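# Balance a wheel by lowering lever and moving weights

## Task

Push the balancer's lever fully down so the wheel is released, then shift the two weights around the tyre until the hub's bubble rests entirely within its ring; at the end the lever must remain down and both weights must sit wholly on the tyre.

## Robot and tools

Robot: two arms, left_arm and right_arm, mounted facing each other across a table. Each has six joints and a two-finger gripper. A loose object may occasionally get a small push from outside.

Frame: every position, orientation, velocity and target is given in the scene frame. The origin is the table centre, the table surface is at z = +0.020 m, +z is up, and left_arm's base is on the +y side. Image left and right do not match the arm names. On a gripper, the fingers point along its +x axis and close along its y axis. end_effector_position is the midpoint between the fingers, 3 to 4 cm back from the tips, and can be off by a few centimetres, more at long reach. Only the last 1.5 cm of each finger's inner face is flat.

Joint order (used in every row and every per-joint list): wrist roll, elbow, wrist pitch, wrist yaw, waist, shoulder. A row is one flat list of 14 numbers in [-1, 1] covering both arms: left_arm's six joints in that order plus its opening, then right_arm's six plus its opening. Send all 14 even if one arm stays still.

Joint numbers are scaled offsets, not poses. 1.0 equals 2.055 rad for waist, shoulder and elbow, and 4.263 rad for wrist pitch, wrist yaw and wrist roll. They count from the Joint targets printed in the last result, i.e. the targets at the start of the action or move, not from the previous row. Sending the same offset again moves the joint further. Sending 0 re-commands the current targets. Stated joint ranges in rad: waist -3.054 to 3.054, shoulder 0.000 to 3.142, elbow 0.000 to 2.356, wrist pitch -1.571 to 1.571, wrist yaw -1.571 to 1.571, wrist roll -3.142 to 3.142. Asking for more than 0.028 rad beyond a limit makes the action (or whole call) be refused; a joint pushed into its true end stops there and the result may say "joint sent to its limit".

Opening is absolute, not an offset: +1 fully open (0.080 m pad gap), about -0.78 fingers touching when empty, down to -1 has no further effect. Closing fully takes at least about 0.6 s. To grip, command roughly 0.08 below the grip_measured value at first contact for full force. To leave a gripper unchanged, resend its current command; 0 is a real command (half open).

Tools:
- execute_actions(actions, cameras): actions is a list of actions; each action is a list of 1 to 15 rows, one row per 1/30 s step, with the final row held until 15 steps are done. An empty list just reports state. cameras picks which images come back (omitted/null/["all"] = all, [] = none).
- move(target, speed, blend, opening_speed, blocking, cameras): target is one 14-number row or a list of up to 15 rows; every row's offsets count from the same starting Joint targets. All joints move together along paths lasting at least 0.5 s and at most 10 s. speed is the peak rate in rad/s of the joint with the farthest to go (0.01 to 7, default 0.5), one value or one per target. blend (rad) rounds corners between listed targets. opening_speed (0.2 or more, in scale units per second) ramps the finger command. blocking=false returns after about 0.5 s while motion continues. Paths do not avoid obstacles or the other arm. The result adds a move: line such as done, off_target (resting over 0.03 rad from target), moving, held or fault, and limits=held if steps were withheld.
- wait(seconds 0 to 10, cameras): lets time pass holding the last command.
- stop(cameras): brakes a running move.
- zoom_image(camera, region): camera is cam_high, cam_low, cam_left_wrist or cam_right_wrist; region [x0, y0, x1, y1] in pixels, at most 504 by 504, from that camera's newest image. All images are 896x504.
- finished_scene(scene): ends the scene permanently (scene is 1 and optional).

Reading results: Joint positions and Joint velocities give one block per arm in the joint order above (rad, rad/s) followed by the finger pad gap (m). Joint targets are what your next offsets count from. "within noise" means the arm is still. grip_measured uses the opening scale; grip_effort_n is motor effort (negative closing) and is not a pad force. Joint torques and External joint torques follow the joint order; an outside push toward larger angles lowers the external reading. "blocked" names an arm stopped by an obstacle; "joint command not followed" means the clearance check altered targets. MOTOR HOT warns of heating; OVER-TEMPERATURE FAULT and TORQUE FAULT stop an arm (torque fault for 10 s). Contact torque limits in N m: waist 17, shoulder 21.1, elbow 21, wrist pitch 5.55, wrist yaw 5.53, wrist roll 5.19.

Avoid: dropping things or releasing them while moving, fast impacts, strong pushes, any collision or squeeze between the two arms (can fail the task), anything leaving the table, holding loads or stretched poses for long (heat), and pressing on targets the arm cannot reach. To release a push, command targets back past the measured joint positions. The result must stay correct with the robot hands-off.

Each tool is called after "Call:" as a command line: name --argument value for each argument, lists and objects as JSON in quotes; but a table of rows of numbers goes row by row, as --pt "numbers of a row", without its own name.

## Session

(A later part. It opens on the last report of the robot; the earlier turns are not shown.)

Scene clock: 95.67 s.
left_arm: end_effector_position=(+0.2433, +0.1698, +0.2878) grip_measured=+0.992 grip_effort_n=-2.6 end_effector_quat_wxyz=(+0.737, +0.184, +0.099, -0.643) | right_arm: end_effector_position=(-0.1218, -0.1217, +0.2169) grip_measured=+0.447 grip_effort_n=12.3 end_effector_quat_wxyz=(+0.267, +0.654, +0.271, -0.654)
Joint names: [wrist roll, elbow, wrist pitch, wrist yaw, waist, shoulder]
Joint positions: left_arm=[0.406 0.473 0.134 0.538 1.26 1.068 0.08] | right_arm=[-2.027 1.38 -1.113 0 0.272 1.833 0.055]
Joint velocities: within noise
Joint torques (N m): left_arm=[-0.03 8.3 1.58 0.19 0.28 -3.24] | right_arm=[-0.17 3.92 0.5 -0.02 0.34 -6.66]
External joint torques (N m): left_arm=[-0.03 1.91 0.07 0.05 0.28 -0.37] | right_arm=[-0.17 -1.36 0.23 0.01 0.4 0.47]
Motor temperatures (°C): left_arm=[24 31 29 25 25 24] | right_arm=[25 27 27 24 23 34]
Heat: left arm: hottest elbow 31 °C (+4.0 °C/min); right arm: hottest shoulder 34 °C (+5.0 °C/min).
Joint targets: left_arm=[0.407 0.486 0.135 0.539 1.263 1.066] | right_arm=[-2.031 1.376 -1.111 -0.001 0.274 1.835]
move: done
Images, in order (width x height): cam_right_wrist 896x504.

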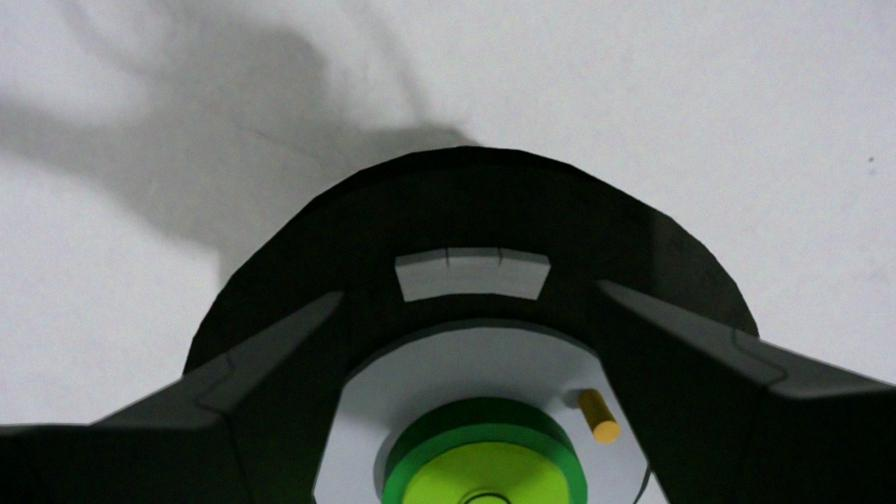

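Call:
move --target '[0,0,0,0,0,0,1,-0.0005,-0.0251,0.0189,0,-0.0013,0.0146,0.45]' --speed 0.2 --cameras '["cam_right_wrist"]'

Scene clock: 97.17 s.
left_arm: end_effector_position=(+0.2433, +0.1698, +0.2878) grip_measured=+0.992 grip_effort_n=-2.6 end_effector_quat_wxyz=(+0.737, +0.184, +0.099, -0.643) | right_arm: end_effector_position=(-0.1226, -0.1196, +0.1954) grip_measured=+0.447 grip_effort_n=12.3 end_effector_quat_wxyz=(+0.268, +0.654, +0.272, -0.654)
Joint names: [wrist roll, elbow, wrist pitch, wrist yaw, waist, shoulder]
Joint positions: left_arm=[0.406 0.473 0.134 0.538 1.26 1.068 0.08] | right_arm=[-2.029 1.329 -1.033 0 0.272 1.861 0.055]
Joint velocities: within noise
Joint torques (N m): left_arm=[-0.05 8.2 1.54 0.2 0.34 -3.15] | right_arm=[-0.15 3.87 0.51 -0.04 0.02 -6.53]
External joint torques (N m): left_arm=[-0.04 1.8 0.03 0.06 0.33 -0.31] | right_arm=[-0.15 -1.22 0.28 0 0.04 0.67]
Motor temperatures (°C): left_arm=[24 31 29 25 25 24] | right_arm=[25 27 27 24 23 34]
Heat: left arm: hottest elbow 31 °C (+4.1 °C/min); right arm: hottest shoulder 34 °C (+5.1 °C/min).
Joint targets: left_arm=[0.407 0.486 0.135 0.539 1.263 1.066] | right_arm=[-2.033 1.324 -1.031 -0.001 0.271 1.865]
move: done
Images, in order (width x height): cam_right_wrist 896x504.

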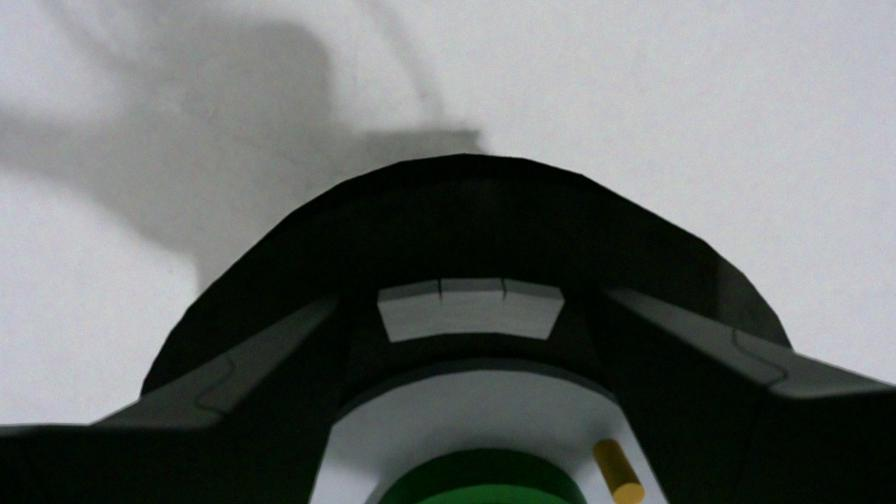

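Call:
move --pt "0 0 0 0 0 0 1 0 -0.0017 0.0013 0 0 0.001 0.45" --pt "0 0 0 0 0 0 1 0 -0.0017 0.0013 0 0 0.001 0.0" --speed 0.1 --opening_speed 0.5 --cameras '["cam_right_wrist"]'

Scene clock: 100.03 s.
left_arm: end_effector_position=(+0.2433, +0.1698, +0.2878) grip_measured=+0.992 grip_effort_n=-2.6 end_effector_quat_wxyz=(+0.737, +0.184, +0.099, -0.643) | right_arm: end_effector_position=(-0.1227, -0.1193, +0.1944) grip_measured=+0.050 grip_effort_n=-83.5 end_effector_quat_wxyz=(+0.267, +0.654, +0.272, -0.654)
Joint names: [wrist roll, elbow, wrist pitch, wrist yaw, waist, shoulder]
Joint positions: left_arm=[0.406 0.473 0.134 0.538 1.26 1.068 0.08] | right_arm=[-2.029 1.325 -1.027 0 0.272 1.862 0.037]
Joint velocities: within noise
Joint torques (N m): left_arm=[-0.03 8.19 1.55 0.21 0.39 -3.28] | right_arm=[-0.16 3.84 0.49 -0.04 0.06 -6.44]
External joint torques (N m): left_arm=[-0.02 1.76 0.03 0.06 0.42 -0.42] | right_arm=[-0.16 -1.29 0.24 0.01 0 0.83]
Motor temperatures (°C): left_arm=[24 31 29 25 25 24] | right_arm=[25 27 27 24 23 34]
Heat: left arm: hottest elbow 31 °C (+4.1 °C/min); right arm: hottest shoulder 34 °C (+5.1 °C/min).
Joint targets: left_arm=[0.407 0.486 0.135 0.539 1.263 1.066] | right_arm=[-2.033 1.321 -1.025 -0.001 0.271 1.867]
move: done
Images, in order (width x height): cam_right_wrist 896x504.

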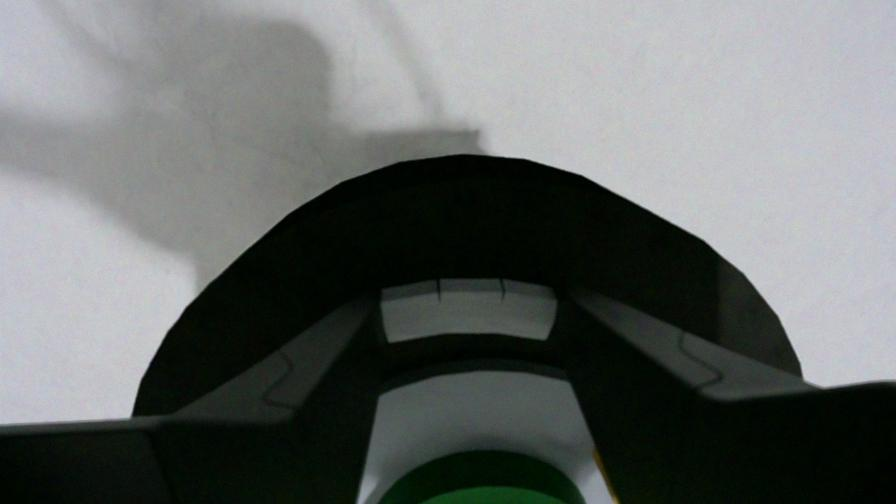

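Call:
move --pt "0 0 0 0 0 0 1 0 0.0321 -0.0209 0 0 -0.0112 0.0" --pt "0 0 0 0 0 0 1 -0.0712 0.019 -0.0195 0 -0.0221 -0.0216 0.0" --speed '[0.2,0.3]' --cameras '["cam_right_wrist"]'

Scene clock: 102.93 s.
left_arm: end_effector_position=(+0.2433, +0.1698, +0.2878) grip_measured=+0.992 grip_effort_n=-2.6 end_effector_quat_wxyz=(+0.737, +0.184, +0.099, -0.643) | right_arm: end_effector_position=(-0.1068, -0.1210, +0.2116) grip_measured=+0.050 grip_effort_n=-83.5 end_effector_quat_wxyz=(+0.357, +0.612, +0.348, -0.614)
Joint names: [wrist roll, elbow, wrist pitch, wrist yaw, waist, shoulder]
Joint positions: left_arm=[0.406 0.473 0.134 0.538 1.26 1.068 0.08] | right_arm=[-2.333 1.364 -1.11 0 0.228 1.837 0.037]
Joint velocities: within noise
Joint torques (N m): left_arm=[-0.02 8.23 1.55 0.21 0.2 -3.14] | right_arm=[-0.16 3.86 0.45 -0.04 -0.16 -8.53]
External joint torques (N m): left_arm=[-0.01 1.81 0.04 0.07 0.19 -0.27] | right_arm=[-0.16 -1.24 0.25 0 -0.16 -1.52]
Motor temperatures (°C): left_arm=[24 31 29 25 25 24] | right_arm=[25 27 27 24 23 34]
Heat: left arm: hottest elbow 31 °C (+3.0 °C/min); right arm: hottest shoulder 34 °C (+5.0 °C/min).
Joint targets: left_arm=[0.407 0.486 0.135 0.539 1.263 1.066] | right_arm=[-2.337 1.360 -1.108 -0.001 0.226 1.823]
move: done
Images, in order (width x height): cam_right_wrist 896x504.

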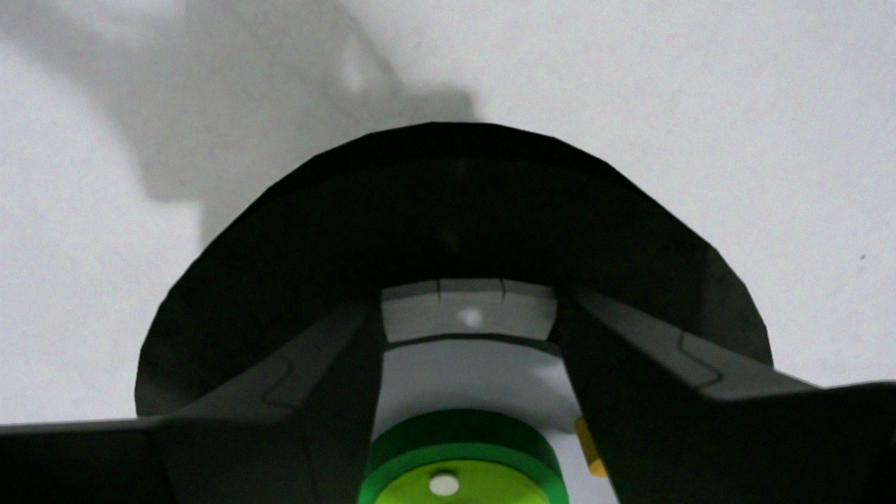

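Call:
move --target '[0,0,0,0,0,0,1,0,-0.0304,0.0197,0,0,0.0105,0.0]' --speed 0.15 --cameras '["cam_right_wrist"]'

Scene clock: 104.13 s.
left_arm: end_effector_position=(+0.2433, +0.1698, +0.2878) grip_measured=+0.992 grip_effort_n=-2.6 end_effector_quat_wxyz=(+0.737, +0.184, +0.099, -0.643) | right_arm: end_effector_position=(-0.1069, -0.1207, +0.1956) grip_measured=+0.050 grip_effort_n=-83.5 end_effector_quat_wxyz=(+0.350, +0.614, +0.354, -0.613)
Joint names: [wrist roll, elbow, wrist pitch, wrist yaw, waist, shoulder]
Joint positions: left_arm=[0.406 0.473 0.134 0.538 1.26 1.068 0.08] | right_arm=[-2.333 1.301 -1.027 0 0.228 1.84 0.037]
Joint velocities: within noise
Joint torques (N m): left_arm=[-0.03 8.19 1.57 0.19 0.25 -3.17] | right_arm=[-0.15 3.81 0.58 -0.02 -0.14 -6.38]
External joint torques (N m): left_arm=[-0.02 1.85 0.07 0.05 0.24 -0.33] | right_arm=[-0.15 -1.36 0.32 0.01 -0.12 0.73]
Motor temperatures (°C): left_arm=[24 31 29 25 25 24] | right_arm=[25 27 27 24 23 33]
Heat: left arm: hottest elbow 31 °C (+3.0 °C/min); right arm: hottest shoulder 33 °C (+4.1 °C/min).
Joint targets: left_arm=[0.407 0.486 0.135 0.539 1.263 1.066] | right_arm=[-2.337 1.297 -1.025 -0.001 0.226 1.845]
move: done
Images, in order (width x height): cam_right_wrist 896x504.

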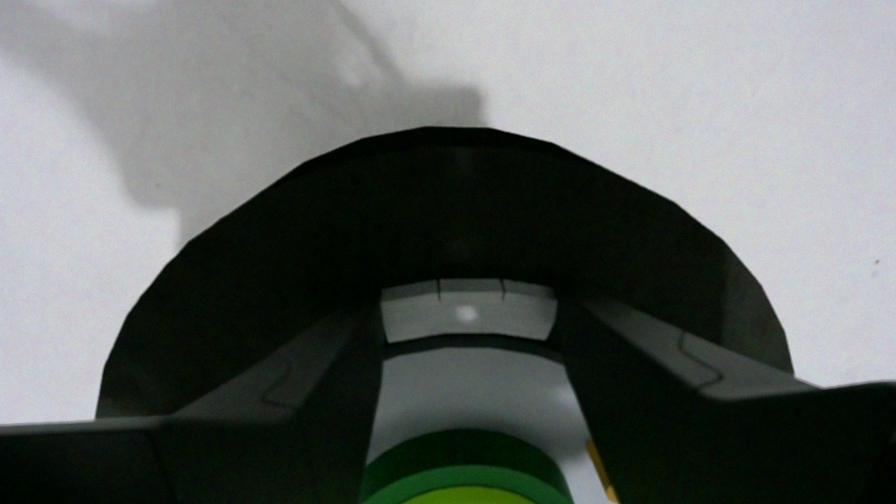

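Call:
move --pt "0 0 0 0 0 0 1 0 -0.0017 0.0013 0 0 0.001 0.0" --pt "0 0 0 0 0 0 1 0 -0.0017 0.0013 0 0 0.001 0.4" --pt "0 0 0 0 0 0 1 0 0.1229 -0.0697 0 0 -0.0226 0.4" --pt "0 0 0 0 0 0 1 0.5834 0.1849 -0.0788 0 -0.0618 -0.0968 0.4" --speed '[0.1,0.2,0.25,1.1]' --blend '[0,0,0.03,0]' --opening_speed 0.5 --cameras '["cam_right_wrist"]'

Call:
wait --seconds 2.5 --cameras '["cam_right_wrist","cam_low"]'

Call:
zoom_image --camera "cam_right_wrist" --region '[240, 0, 660, 300]'

Call:
zoom_image --camera "cam_right_wrist" --region '[390, 90, 530, 230]'

Scene clock: 110.77 s.
left_arm: end_effector_position=(+0.2433, +0.1698, +0.2878) grip_measured=+0.992 grip_effort_n=-2.6 end_effector_quat_wxyz=(+0.737, +0.184, +0.099, -0.643) | right_arm: end_effector_position=(-0.0661, -0.1092, +0.3452) grip_measured=+0.398 grip_effort_n=11.9 end_effector_quat_wxyz=(+0.541, -0.437, +0.449, +0.561)
Joint names: [wrist roll, elbow, wrist pitch, wrist yaw, waist, shoulder]
Joint positions: left_arm=[0.406 0.473 0.134 0.538 1.26 1.068 0.08] | right_arm=[0.146 1.666 -1.36 0 0.101 1.658 0.053]
Joint velocities: within noise
Joint torques (N m): left_arm=[-0.03 8.3 1.54 0.23 0.4 -3.25] | right_arm=[0.2 5.84 0.78 0.02 -0.12 -7.44]
External joint torques (N m): left_arm=[-0.03 2.01 0.06 0.08 0.4 -0.42] | right_arm=[0.2 0.3 0.13 0.01 -0.12 -1.24]
Motor temperatures (°C): left_arm=[24 31 29 25 25 24] | right_arm=[25 27 27 24 23 33]
Heat: left arm: hottest elbow 31 °C (+3.0 °C/min); right arm: hottest shoulder 33 °C (+3.0 °C/min).
Joint targets: left_arm=[0.407 0.486 0.135 0.539 1.263 1.066] | right_arm=[0.150 1.677 -1.360 -0.001 0.099 1.646]
move: done
Images, in order (width x height): cam_right_wrist 896x504.

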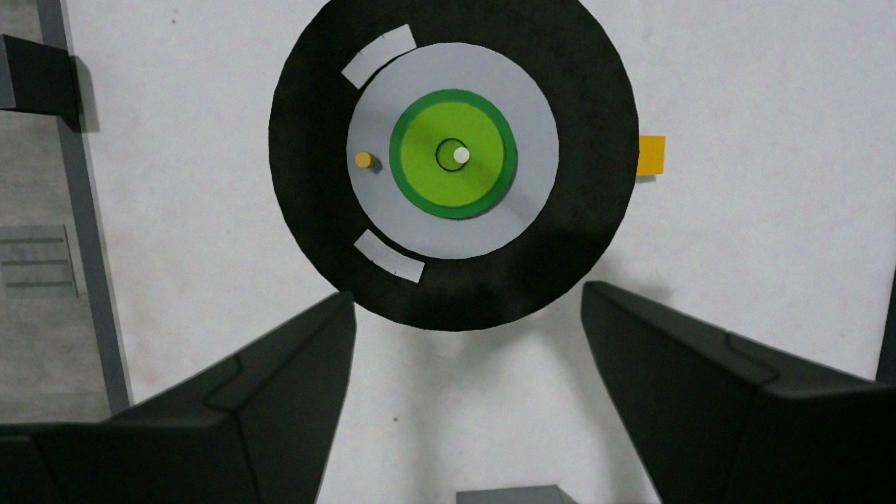

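Scene clock: 113.27 s.
left_arm: end_effector_position=(+0.2433, +0.1698, +0.2878) grip_measured=+0.992 grip_effort_n=-2.6 end_effector_quat_wxyz=(+0.737, +0.184, +0.099, -0.643) | right_arm: end_effector_position=(-0.0661, -0.1092, +0.3452) grip_measured=+0.398 grip_effort_n=11.4 end_effector_quat_wxyz=(+0.541, -0.437, +0.449, +0.561)
Joint names: [wrist roll, elbow, wrist pitch, wrist yaw, waist, shoulder]
Joint positions: left_arm=[0.406 0.473 0.134 0.538 1.26 1.068 0.08] | right_arm=[0.146 1.666 -1.36 0 0.101 1.658 0.053]
Joint velocities: within noise
Joint torques (N m): left_arm=[-0.02 8.22 1.53 0.25 0.22 -3.19] | right_arm=[0.18 5.8 0.8 0.01 -0.13 -7.46]
External joint torques (N m): left_arm=[-0.01 1.85 0.03 0.11 0.23 -0.33] | right_arm=[0.18 0.3 0.14 0.01 -0.14 -1.35]
Motor temperatures (°C): left_arm=[24 31 29 25 25 24] | right_arm=[25 27 27 24 23 33]
Heat: left arm: hottest elbow 31 °C (+2.0 °C/min); right arm: hottest shoulder 33 °C (+3.0 °C/min).
Joint targets: left_arm=[0.407 0.486 0.135 0.539 1.263 1.066] | right_arm=[0.150 1.677 -1.360 -0.001 0.099 1.646]
Tool commands: left_gripper/opening=+1.0 right_gripper/opening=+0.4
wait: 2.50 s; at rest by 0.17 s
Images, in order (width x height): cam_low 896x504, cam_right_wrist 896x504.

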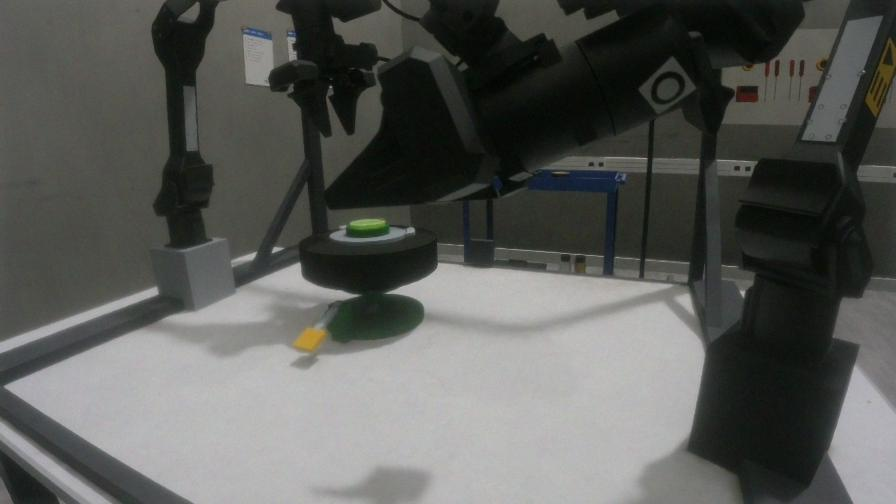

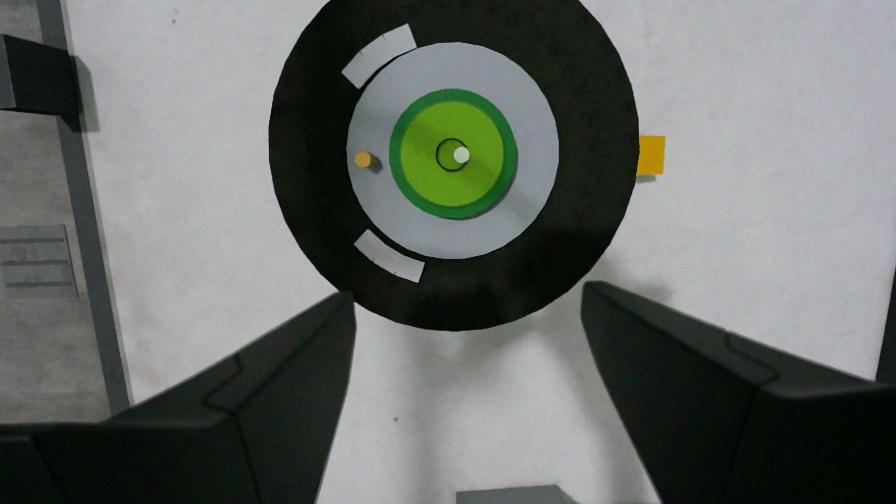

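Scaled by 1.200 from the camera's 896x504 image, which has a finer 1280x720 frame.

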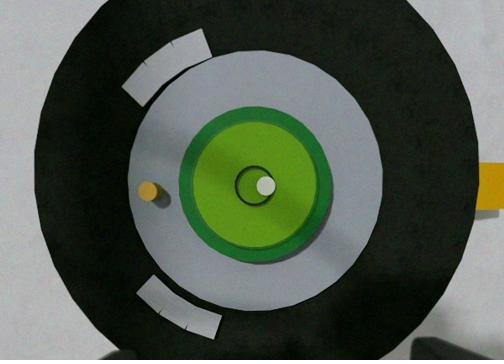

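Scaled by 3.600 from the camera's 896x504 image, which has a finer 1280x720 frame.

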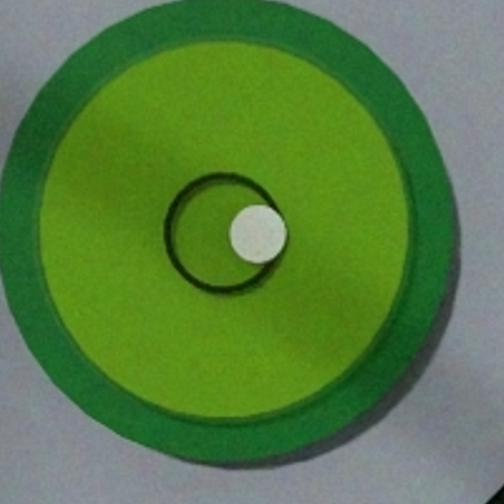

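Call:
move --pt "0 0 0 0 0 0 1 -0.5834 -0.062 0.0089 0 0.0618 0.0743 0.45" --pt "0 0 0 0 0 0 1 -0.5834 -0.1543 0.0591 0 0.0618 0.0861 0.45" --speed '[1.1,0.4]' --blend 0.03 --cameras '["cam_right_wrist"]'

Scene clock: 118.13 s.
left_arm: end_effector_position=(+0.2433, +0.1698, +0.2878) grip_measured=+0.992 grip_effort_n=-2.6 end_effector_quat_wxyz=(+0.737, +0.184, +0.099, -0.643) | right_arm: end_effector_position=(-0.1054, -0.1201, +0.2171) grip_measured=+0.448 grip_effort_n=11.9 end_effector_quat_wxyz=(+0.349, +0.614, +0.352, -0.614)
Joint names: [wrist roll, elbow, wrist pitch, wrist yaw, waist, shoulder]
Joint positions: left_arm=[0.406 0.473 0.134 0.538 1.26 1.068 0.08] | right_arm=[-2.333 1.365 -1.11 0 0.223 1.82 0.055]
Joint velocities: within noise
Joint torques (N m): left_arm=[-0.03 8.25 1.55 0.23 0.32 -3.22] | right_arm=[-0.15 3.93 0.48 -0.04 0.2 -6.58]
External joint torques (N m): left_arm=[-0.03 1.79 0.02 0.08 0.32 -0.32] | right_arm=[-0.15 -1.26 0.23 -0.01 0.22 0.38]
Motor temperatures (°C): left_arm=[24 31 29 25 25 24] | right_arm=[25 27 27 24 23 32]
Heat: left arm: hottest elbow 31 °C (+2.0 °C/min); right arm: hottest shoulder 32 °C (+2.0 °C/min).
Joint targets: left_arm=[0.407 0.486 0.135 0.539 1.263 1.066] | right_arm=[-2.337 1.360 -1.108 -0.001 0.226 1.823]
move: done
Images, in order (width x height): cam_right_wrist 896x504.

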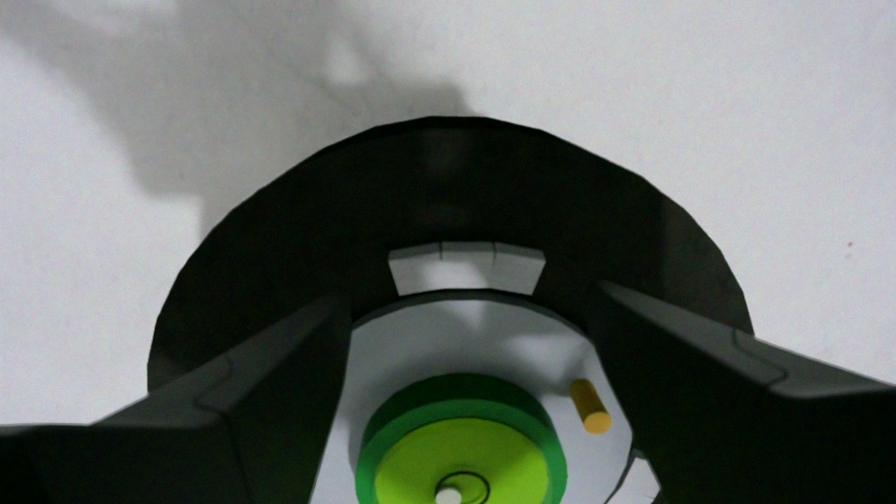

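Call:
move --pt "0 0 0 0 0 0 1 0 -0.0324 0.0202 0 0 0.0117 0.45" --pt "0 0 0 0 0 0 1 0 -0.0324 0.0202 0 0 0.0117 0.0" --speed 0.2 --opening_speed 0.5 --cameras '["cam_right_wrist"]'

Scene clock: 120.43 s.
left_arm: end_effector_position=(+0.2433, +0.1698, +0.2878) grip_measured=+0.992 grip_effort_n=-2.1 end_effector_quat_wxyz=(+0.737, +0.184, +0.099, -0.643) | right_arm: end_effector_position=(-0.1052, -0.1207, +0.1940) grip_measured=+0.048 grip_effort_n=-83.5 end_effector_quat_wxyz=(+0.350, +0.614, +0.352, -0.614)
Joint names: [wrist roll, elbow, wrist pitch, wrist yaw, waist, shoulder]
Joint positions: left_arm=[0.406 0.473 0.134 0.538 1.26 1.068 0.08] | right_arm=[-2.333 1.298 -1.023 0 0.223 1.842 0.037]
Joint velocities: within noise
Joint torques (N m): left_arm=[-0.04 8.33 1.57 0.25 0.36 -3.36] | right_arm=[-0.15 3.82 0.45 -0.02 0.27 -6.36]
External joint torques (N m): left_arm=[-0.03 1.95 0.07 0.1 0.37 -0.51] | right_arm=[-0.15 -1.27 0.21 0.01 0.27 0.71]
Motor temperatures (°C): left_arm=[24 31 29 25 25 24] | right_arm=[25 27 27 24 23 32]
Heat: left arm: hottest elbow 31 °C (+2.0 °C/min); right arm: hottest shoulder 32 °C (+2.0 °C/min).
Joint targets: left_arm=[0.407 0.486 0.135 0.539 1.263 1.066] | right_arm=[-2.337 1.294 -1.022 -0.001 0.226 1.847]
move: done
Images, in order (width x height): cam_right_wrist 896x504.

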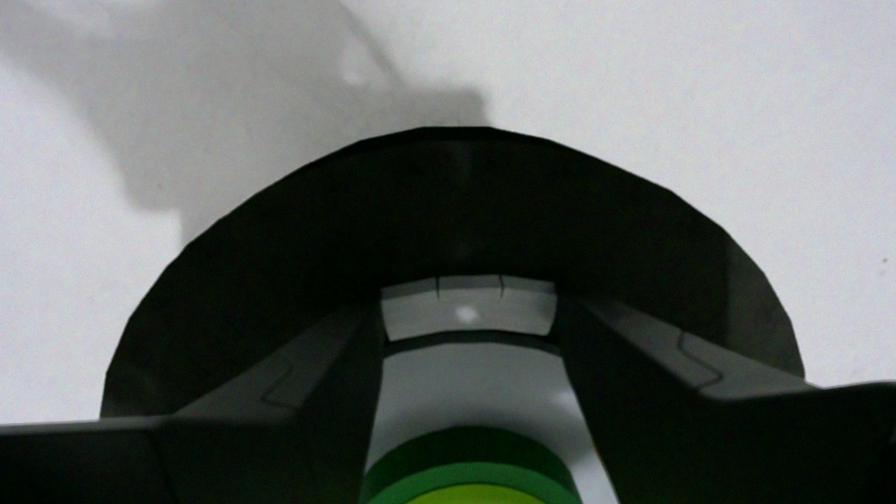

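Call:
move --pt "0 0 0 0 0 0 1 0 0.0209 -0.013 0 0 -0.008 0.0" --pt "0 0 0 0 0 0 1 -0.0376 0.0078 -0.0118 0 -0.0129 -0.0186 0.0" --pt "0 0 0 0 0 0 1 -0.0376 -0.0124 0.0018 0 -0.0129 -0.0106 0.0" --speed '[0.2,0.25,0.1]' --cameras '["cam_right_wrist"]'

Scene clock: 123.07 s.
left_arm: end_effector_position=(+0.2433, +0.1698, +0.2878) grip_measured=+0.992 grip_effort_n=-2.6 end_effector_quat_wxyz=(+0.737, +0.184, +0.099, -0.643) | right_arm: end_effector_position=(-0.0971, -0.1239, +0.1938) grip_measured=+0.048 grip_effort_n=-83.5 end_effector_quat_wxyz=(+0.391, +0.589, +0.394, -0.588)
Joint names: [wrist roll, elbow, wrist pitch, wrist yaw, waist, shoulder]
Joint positions: left_arm=[0.406 0.473 0.134 0.538 1.26 1.068 0.08] | right_arm=[-2.493 1.272 -1.017 0 0.202 1.823 0.037]
Joint velocities: within noise
Joint torques (N m): left_arm=[-0.05 8.28 1.56 0.21 0.26 -3.15] | right_arm=[-0.14 3.81 0.53 -0.02 -0.14 -6.51]
External joint torques (N m): left_arm=[-0.04 1.9 0.06 0.07 0.24 -0.3] | right_arm=[-0.14 -1.26 0.29 0.01 -0.14 0.35]
Motor temperatures (°C): left_arm=[24 32 29 25 25 24] | right_arm=[25 27 27 24 23 32]
Heat: left arm: hottest elbow 32 °C (+3.0 °C/min); right arm: hottest shoulder 32 °C (+2.0 °C/min).
Joint targets: left_arm=[0.407 0.486 0.135 0.539 1.263 1.066] | right_arm=[-2.497 1.268 -1.015 -0.001 0.199 1.825]
move: done
Images, in order (width x height): cam_right_wrist 896x504.

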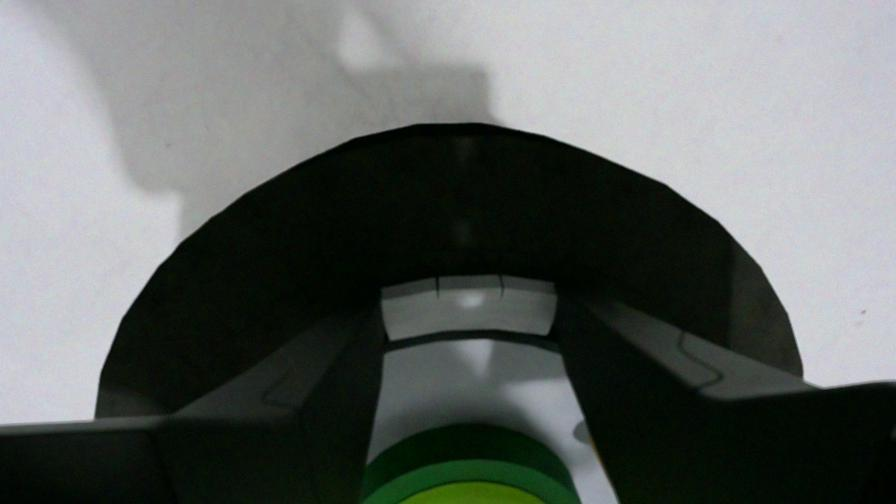

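Call:
move --pt "0 0 0 0 0 0 1 0 0 0 0 0 0 0.4" --pt "0 0 0 0 0 0 1 0 0.1239 -0.0708 0 0 -0.0236 0.4" --pt "0 0 0 0 0 0 1 0.6209 0.199 -0.0809 0 -0.0487 -0.0871 0.4" --speed '[0.1,0.25,1.1]' --blend '[0,0.03,0]' --opening_speed 0.5 --cameras '[]'

Call:
wait --seconds 2 --cameras '["cam_right_wrist","cam_low"]'

Call:
zoom_image --camera "cam_right_wrist" --region '[390, 90, 530, 230]'

Scene clock: 128.90 s.
left_arm: end_effector_position=(+0.2433, +0.1698, +0.2878) grip_measured=+0.992 grip_effort_n=-2.6 end_effector_quat_wxyz=(+0.737, +0.184, +0.099, -0.643) | right_arm: end_effector_position=(-0.0662, -0.1090, +0.3453) grip_measured=+0.398 grip_effort_n=12.3 end_effector_quat_wxyz=(+0.541, -0.437, +0.449, +0.562)
Joint names: [wrist roll, elbow, wrist pitch, wrist yaw, waist, shoulder]
Joint positions: left_arm=[0.406 0.473 0.134 0.538 1.26 1.068 0.08] | right_arm=[0.145 1.666 -1.359 0 0.101 1.658 0.053]
Joint velocities: within noise
Joint torques (N m): left_arm=[-0.03 8.18 1.56 0.23 0.23 -3.25] | right_arm=[0.19 5.83 0.79 0.01 -0.08 -7.43]
External joint torques (N m): left_arm=[-0.02 1.74 0.04 0.08 0.22 -0.38] | right_arm=[0.19 0.34 0.11 0.01 -0.1 -1.38]
Motor temperatures (°C): left_arm=[24 32 29 25 24 24] | right_arm=[25 27 27 24 23 32]
Heat: left arm: hottest elbow 32 °C (+3.0 °C/min); right arm: hottest shoulder 32 °C (+2.0 °C/min).
Joint targets: left_arm=[0.407 0.486 0.135 0.539 1.263 1.066] | right_arm=[0.150 1.677 -1.360 -0.001 0.099 1.646]
move: done
No camera images: "cameras" was empty.

Scene clock: 130.90 s.
left_arm: end_effector_position=(+0.2433, +0.1698, +0.2878) grip_measured=+0.992 grip_effort_n=-2.6 end_effector_quat_wxyz=(+0.737, +0.184, +0.099, -0.643) | right_arm: end_effector_position=(-0.0662, -0.1090, +0.3453) grip_measured=+0.398 grip_effort_n=11.9 end_effector_quat_wxyz=(+0.541, -0.437, +0.449, +0.562)
Joint names: [wrist roll, elbow, wrist pitch, wrist yaw, waist, shoulder]
Joint positions: left_arm=[0.406 0.473 0.134 0.538 1.26 1.068 0.08] | right_arm=[0.146 1.666 -1.359 0 0.101 1.658 0.053]
Joint velocities: within noise
Joint torques (N m): left_arm=[-0.02 8.21 1.55 0.24 0.28 -3.18] | right_arm=[0.17 5.84 0.8 0.01 -0.16 -7.45]
External joint torques (N m): left_arm=[-0.01 1.85 0.05 0.1 0.28 -0.32] | right_arm=[0.17 0.28 0.13 0.01 -0.17 -1.26]
Motor temperatures (°C): left_arm=[24 32 29 25 24 24] | right_arm=[25 28 27 24 23 32]
Heat: left arm: hottest elbow 32 °C (+2.0 °C/min); right arm: hottest shoulder 32 °C (+2.0 °C/min).
Joint targets: left_arm=[0.407 0.486 0.135 0.539 1.263 1.066] | right_arm=[0.150 1.677 -1.359 -0.001 0.099 1.646]
Tool commands: left_gripper/opening=+1.0 right_gripper/opening=+0.4
wait: 2.00 s; at rest by 0.17 s
Images, in order (width x height): cam_low 896x504, cam_right_wrist 896x504.

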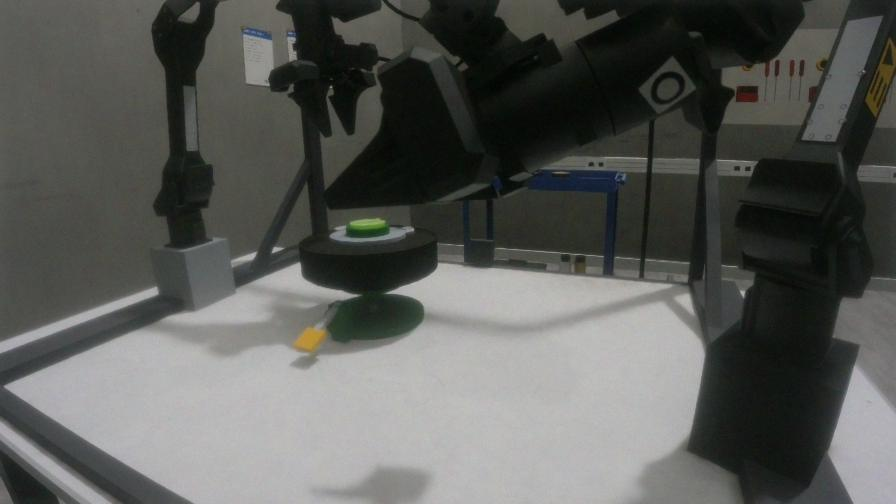

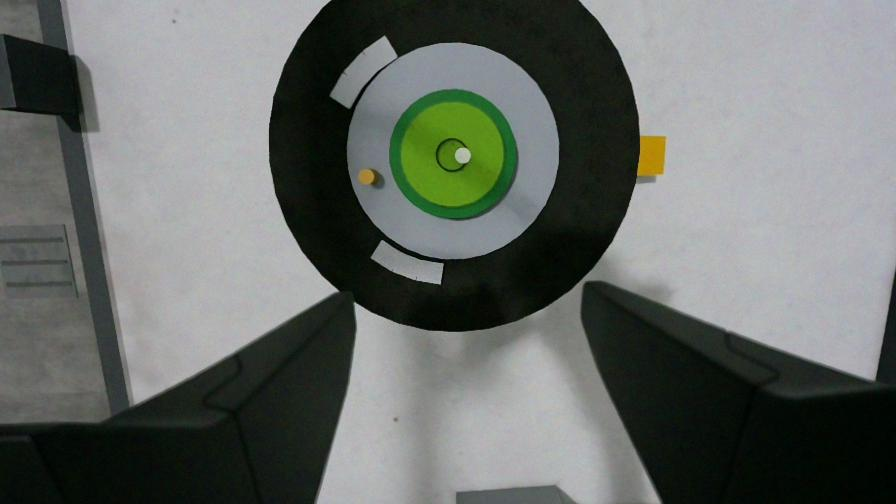

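Scaled by 3.600 from the camera's 896x504 image, which has a finer 1280x720 frame.

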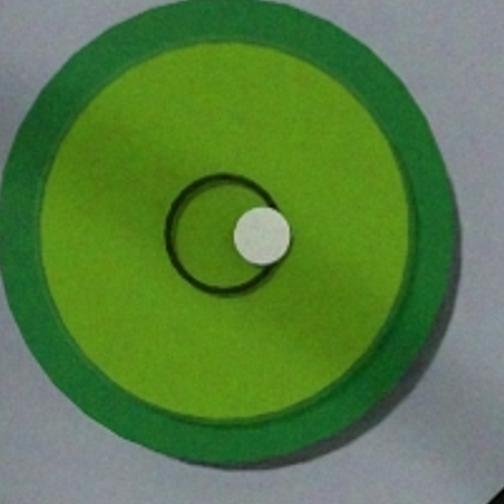

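Call:
move --pt "0 0 0 0 0 0 1 -0.6209 -0.0751 0.0099 0 0.0487 0.0635 0.45" --pt "0 0 0 0 0 0 1 -0.6209 -0.199 0.0807 0 0.0487 0.0871 0.45" --speed '[1.1,0.3]' --blend '[0.03,0]' --cameras '["cam_right_wrist"]'

Scene clock: 136.17 s.
left_arm: end_effector_position=(+0.2433, +0.1698, +0.2878) grip_measured=+0.992 grip_effort_n=-2.6 end_effector_quat_wxyz=(+0.737, +0.184, +0.099, -0.643) | right_arm: end_effector_position=(-0.0954, -0.1235, +0.1943) grip_measured=+0.448 grip_effort_n=12.3 end_effector_quat_wxyz=(+0.389, +0.590, +0.392, -0.589)
Joint names: [wrist roll, elbow, wrist pitch, wrist yaw, waist, shoulder]
Joint positions: left_arm=[0.406 0.473 0.134 0.538 1.26 1.068 0.08] | right_arm=[-2.493 1.272 -1.017 0 0.196 1.821 0.055]
Joint velocities: within noise
Joint torques (N m): left_arm=[-0.06 8.29 1.56 0.2 0.31 -3.36] | right_arm=[-0.14 3.85 0.49 -0.02 0.33 -6.37]
External joint torques (N m): left_arm=[-0.05 1.9 0.05 0.05 0.33 -0.51] | right_arm=[-0.14 -1.26 0.24 0.01 0.33 0.52]
Motor temperatures (°C): left_arm=[24 32 30 25 24 24] | right_arm=[25 28 27 24 23 32]
Heat: left arm: hottest elbow 32 °C (+2.0 °C/min); right arm: hottest shoulder 32 °C (+1.0 °C/min).
Joint targets: left_arm=[0.407 0.486 0.135 0.539 1.263 1.066] | right_arm=[-2.497 1.268 -1.015 -0.001 0.199 1.825]
move: done
Images, in order (width x height): cam_right_wrist 896x504.

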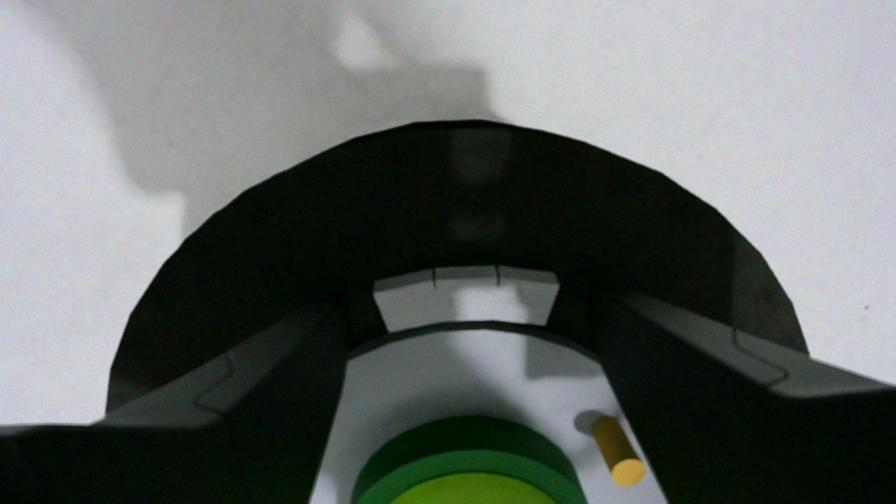

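Call:
move --pt "0 0 0 0 0 0 1 0 0 0 0 0 0 0.0" --pt "0 0 0 0 0 0 1 0 0.0791 -0.0478 0 0 -0.0207 0.0" --speed 0.25 --opening_speed 0.5 --cameras '["cam_right_wrist","cam_high"]'

Call:
zoom_image --camera "cam_high" --region '[410, 260, 530, 380]'

Scene clock: 138.73 s.
left_arm: end_effector_position=(+0.2433, +0.1698, +0.2878) grip_measured=+0.992 grip_effort_n=-2.6 end_effector_quat_wxyz=(+0.737, +0.184, +0.099, -0.643) | right_arm: end_effector_position=(-0.0947, -0.1260, +0.2391) grip_measured=+0.048 grip_effort_n=-83.5 end_effector_quat_wxyz=(+0.397, +0.587, +0.384, -0.591)
Joint names: [wrist roll, elbow, wrist pitch, wrist yaw, waist, shoulder]
Joint positions: left_arm=[0.406 0.473 0.134 0.538 1.26 1.068 0.08] | right_arm=[-2.493 1.42 -1.216 0 0.196 1.794 0.037]
Joint velocities: within noise
Joint torques (N m): left_arm=[-0.05 8.24 1.54 0.23 0.19 -3.21] | right_arm=[-0.14 5.4 0.12 -0.02 0.3 -7.9]
External joint torques (N m): left_arm=[-0.04 1.88 0.04 0.08 0.22 -0.35] | right_arm=[-0.14 0.17 -0.1 0.01 0.27 -1.11]
Motor temperatures (°C): left_arm=[24 32 30 25 24 24] | right_arm=[25 28 27 24 23 32]
Heat: left arm: hottest elbow 32 °C (+2.0 °C/min); right arm: hottest shoulder 32 °C (+0.0 °C/min).
Joint targets: left_arm=[0.407 0.486 0.135 0.539 1.263 1.066] | right_arm=[-2.497 1.431 -1.219 -0.001 0.199 1.782]
move: done
Images, in order (width x height): cam_high 896x504, cam_right_wrist 896x504.

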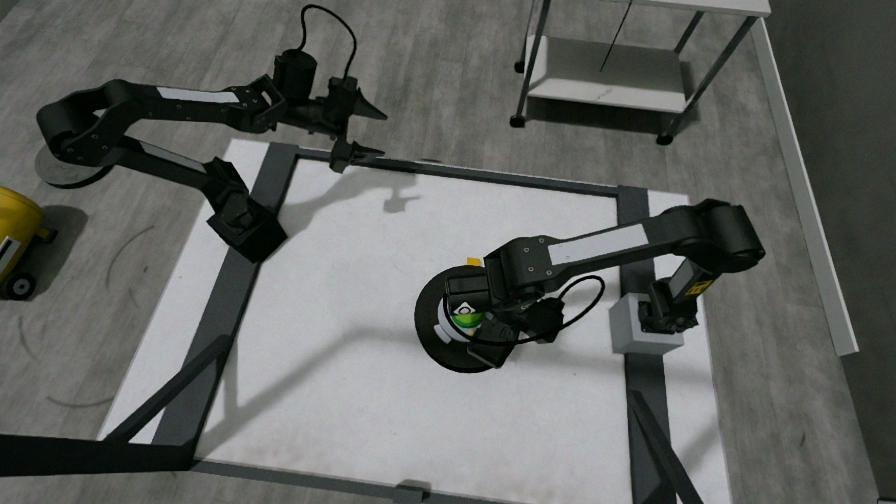

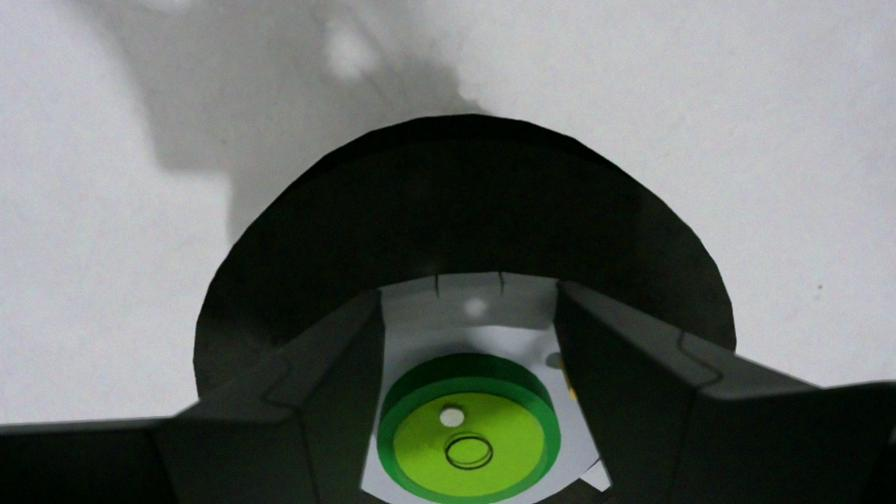

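Scaled by 4.200 from the camera's 896x504 image, which has a finer 1280x720 frame.

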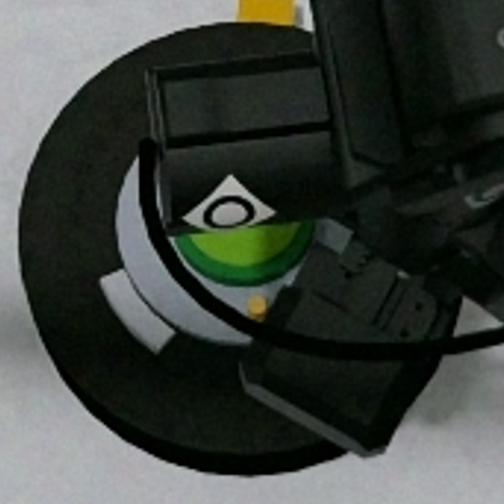

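Call:
move --pt "0 0 0 0 0 0 1 -0.048 -0.0142 0.0011 0 -0.0148 -0.0113 0.0" --pt "0 0 0 0 0 0 1 -0.048 -0.0931 0.0495 0 -0.0148 0.01 0.0" --speed '[0.4,0.2]' --cameras '["cam_right_wrist","cam_high"]'

Call:
zoom_image --camera "cam_high" --region '[410, 260, 530, 380]'

Scene clock: 141.60 s.
left_arm: end_effector_position=(+0.2433, +0.1698, +0.2878) grip_measured=+0.992 grip_effort_n=-2.1 end_effector_quat_wxyz=(+0.737, +0.184, +0.099, -0.643) | right_arm: end_effector_position=(-0.0860, -0.1275, +0.1941) grip_measured=+0.048 grip_effort_n=-83.5 end_effector_quat_wxyz=(+0.441, +0.552, +0.444, -0.551)
Joint names: [wrist roll, elbow, wrist pitch, wrist yaw, waist, shoulder]
Joint positions: left_arm=[0.406 0.473 0.134 0.538 1.26 1.068 0.08] | right_arm=[-2.698 1.243 -1.01 0 0.171 1.799 0.037]
Joint velocities: within noise
Joint torques (N m): left_arm=[-0.03 8.23 1.55 0.23 0.34 -3.21] | right_arm=[-0.13 3.78 0.49 -0.01 -0.22 -6.08]
External joint torques (N m): left_arm=[-0.03 1.83 0.04 0.08 0.36 -0.34] | right_arm=[-0.13 -1.23 0.27 0.01 -0.23 0.6]
Motor temperatures (°C): left_arm=[24 32 30 25 24 24] | right_arm=[25 28 27 24 23 32]
Heat: left arm: hottest elbow 32 °C (+2.0 °C/min); right arm: hottest shoulder 32 °C (-1.0 °C/min).
Joint targets: left_arm=[0.407 0.486 0.135 0.539 1.263 1.066] | right_arm=[-2.702 1.239 -1.008 -0.001 0.169 1.803]
move: done
Images, in order (width x height): cam_high 896x504, cam_right_wrist 896x504.

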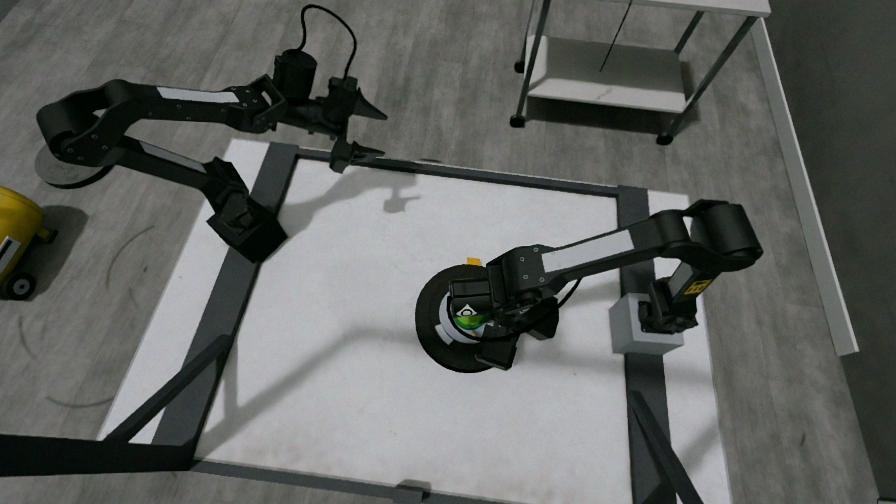

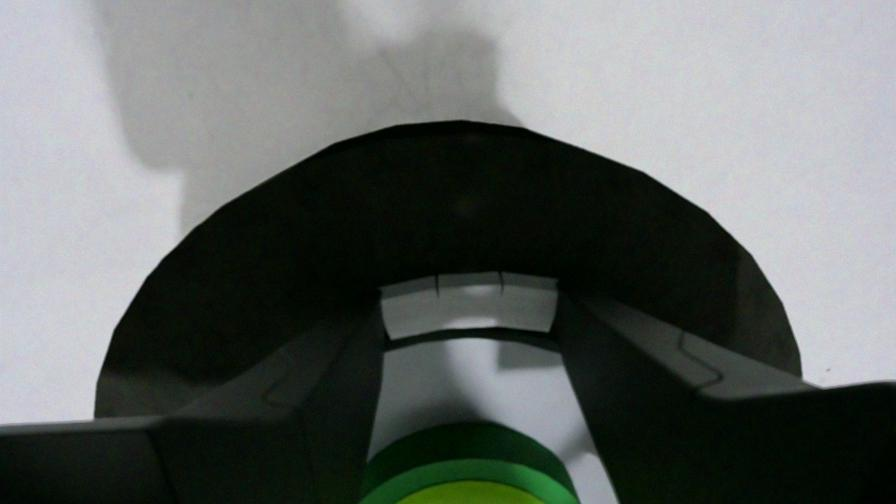

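Scaled by 4.200 from the camera's 896x504 image, which has a finer 1280x720 frame.

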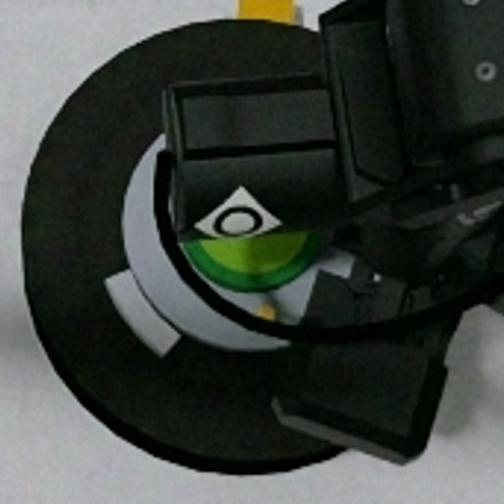

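Call:
move --pt "0 0 0 0 0 0 1 0 0 0 0 0 0 0.4" --pt "0 0 0 0 0 0 1 0 0.1238 -0.0713 0 0 -0.0246 0.4" --pt "0 0 0 0 0 0 1 0.669 0.2131 -0.0826 0 -0.0341 -0.0764 0.4" --speed '[0.1,0.25,1.1]' --blend '[0,0.03,0]' --opening_speed 0.5 --cameras '[]'

Call:
wait --seconds 2 --cameras '["cam_right_wrist"]'

Call:
zoom_image --camera "cam_right_wrist" --region '[390, 90, 530, 230]'

Scene clock: 147.63 s.
left_arm: end_effector_position=(+0.2433, +0.1698, +0.2878) grip_measured=+0.992 grip_effort_n=-2.6 end_effector_quat_wxyz=(+0.737, +0.184, +0.099, -0.643) | right_arm: end_effector_position=(-0.0661, -0.1091, +0.3451) grip_measured=+0.398 grip_effort_n=11.9 end_effector_quat_wxyz=(+0.541, -0.437, +0.449, +0.561)
Joint names: [wrist roll, elbow, wrist pitch, wrist yaw, waist, shoulder]
Joint positions: left_arm=[0.406 0.473 0.134 0.538 1.26 1.068 0.08] | right_arm=[0.146 1.666 -1.36 0 0.101 1.658 0.053]
Joint velocities: within noise
Joint torques (N m): left_arm=[-0.05 8.21 1.55 0.23 0.33 -3.27] | right_arm=[0.19 5.84 0.78 0.02 -0.19 -7.46]
External joint torques (N m): left_arm=[-0.05 1.86 0.06 0.09 0.33 -0.43] | right_arm=[0.19 0.25 0.09 0.01 -0.19 -1.27]
Motor temperatures (°C): left_arm=[24 32 30 25 24 24] | right_arm=[25 28 27 24 23 32]
Heat: left arm: hottest elbow 32 °C (+2.0 °C/min); right arm: hottest shoulder 32 °C (-3.0 °C/min).
Joint targets: left_arm=[0.407 0.486 0.135 0.539 1.263 1.066] | right_arm=[0.150 1.677 -1.360 -0.001 0.098 1.646]
move: done
No camera images: "cameras" was empty.

Scene clock: 149.63 s.
left_arm: end_effector_position=(+0.2433, +0.1698, +0.2878) grip_measured=+0.992 grip_effort_n=-2.6 end_effector_quat_wxyz=(+0.737, +0.184, +0.099, -0.643) | right_arm: end_effector_position=(-0.0661, -0.1091, +0.3451) grip_measured=+0.398 grip_effort_n=11.4 end_effector_quat_wxyz=(+0.541, -0.437, +0.449, +0.561)
Joint names: [wrist roll, elbow, wrist pitch, wrist yaw, waist, shoulder]
Joint positions: left_arm=[0.406 0.473 0.134 0.538 1.26 1.068 0.08] | right_arm=[0.146 1.666 -1.36 0 0.101 1.658 0.053]
Joint velocities: within noise
Joint torques (N m): left_arm=[-0.04 8.18 1.56 0.23 0.27 -3.27] | right_arm=[0.16 5.81 0.79 -0.01 -0.15 -7.41]
External joint torques (N m): left_arm=[-0.04 1.8 0.06 0.08 0.29 -0.42] | right_arm=[0.16 0.3 0.13 -0.01 -0.15 -1.3]
Motor temperatures (°C): left_arm=[24 32 30 25 24 24] | right_arm=[25 28 27 24 23 32]
Heat: left arm: hottest elbow 32 °C (+2.0 °C/min); right arm: hottest shoulder 32 °C (-3.0 °C/min).
Joint targets: left_arm=[0.407 0.486 0.135 0.539 1.263 1.066] | right_arm=[0.150 1.677 -1.360 -0.001 0.098 1.646]
Tool commands: left_gripper/opening=+1.0 right_gripper/opening=+0.4
wait: 2.00 s; at rest by 0.17 s
Images, in order (width x height): cam_right_wrist 896x504.

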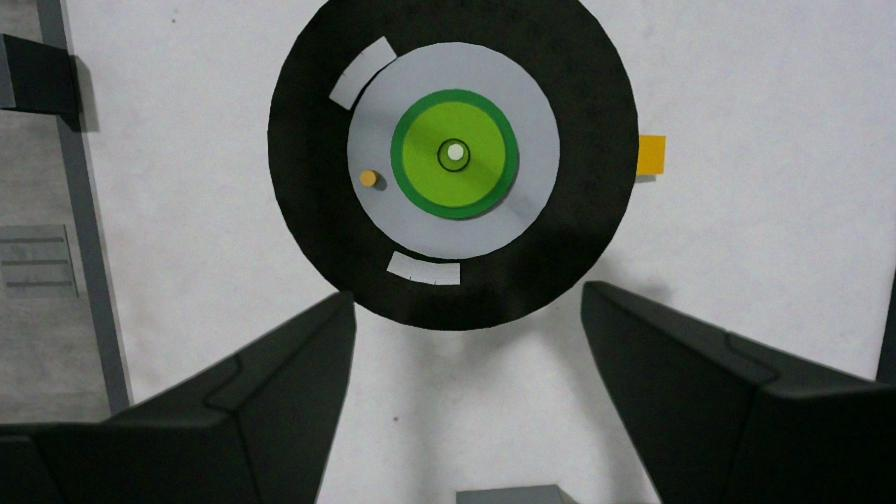

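Scaled by 3.600 from the camera's 896x504 image, which has a finer 1280x720 frame.

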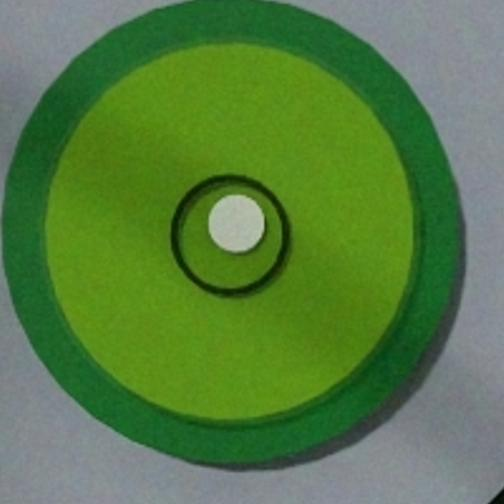

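Call:
finished_scene

The scene is finished: the task was done.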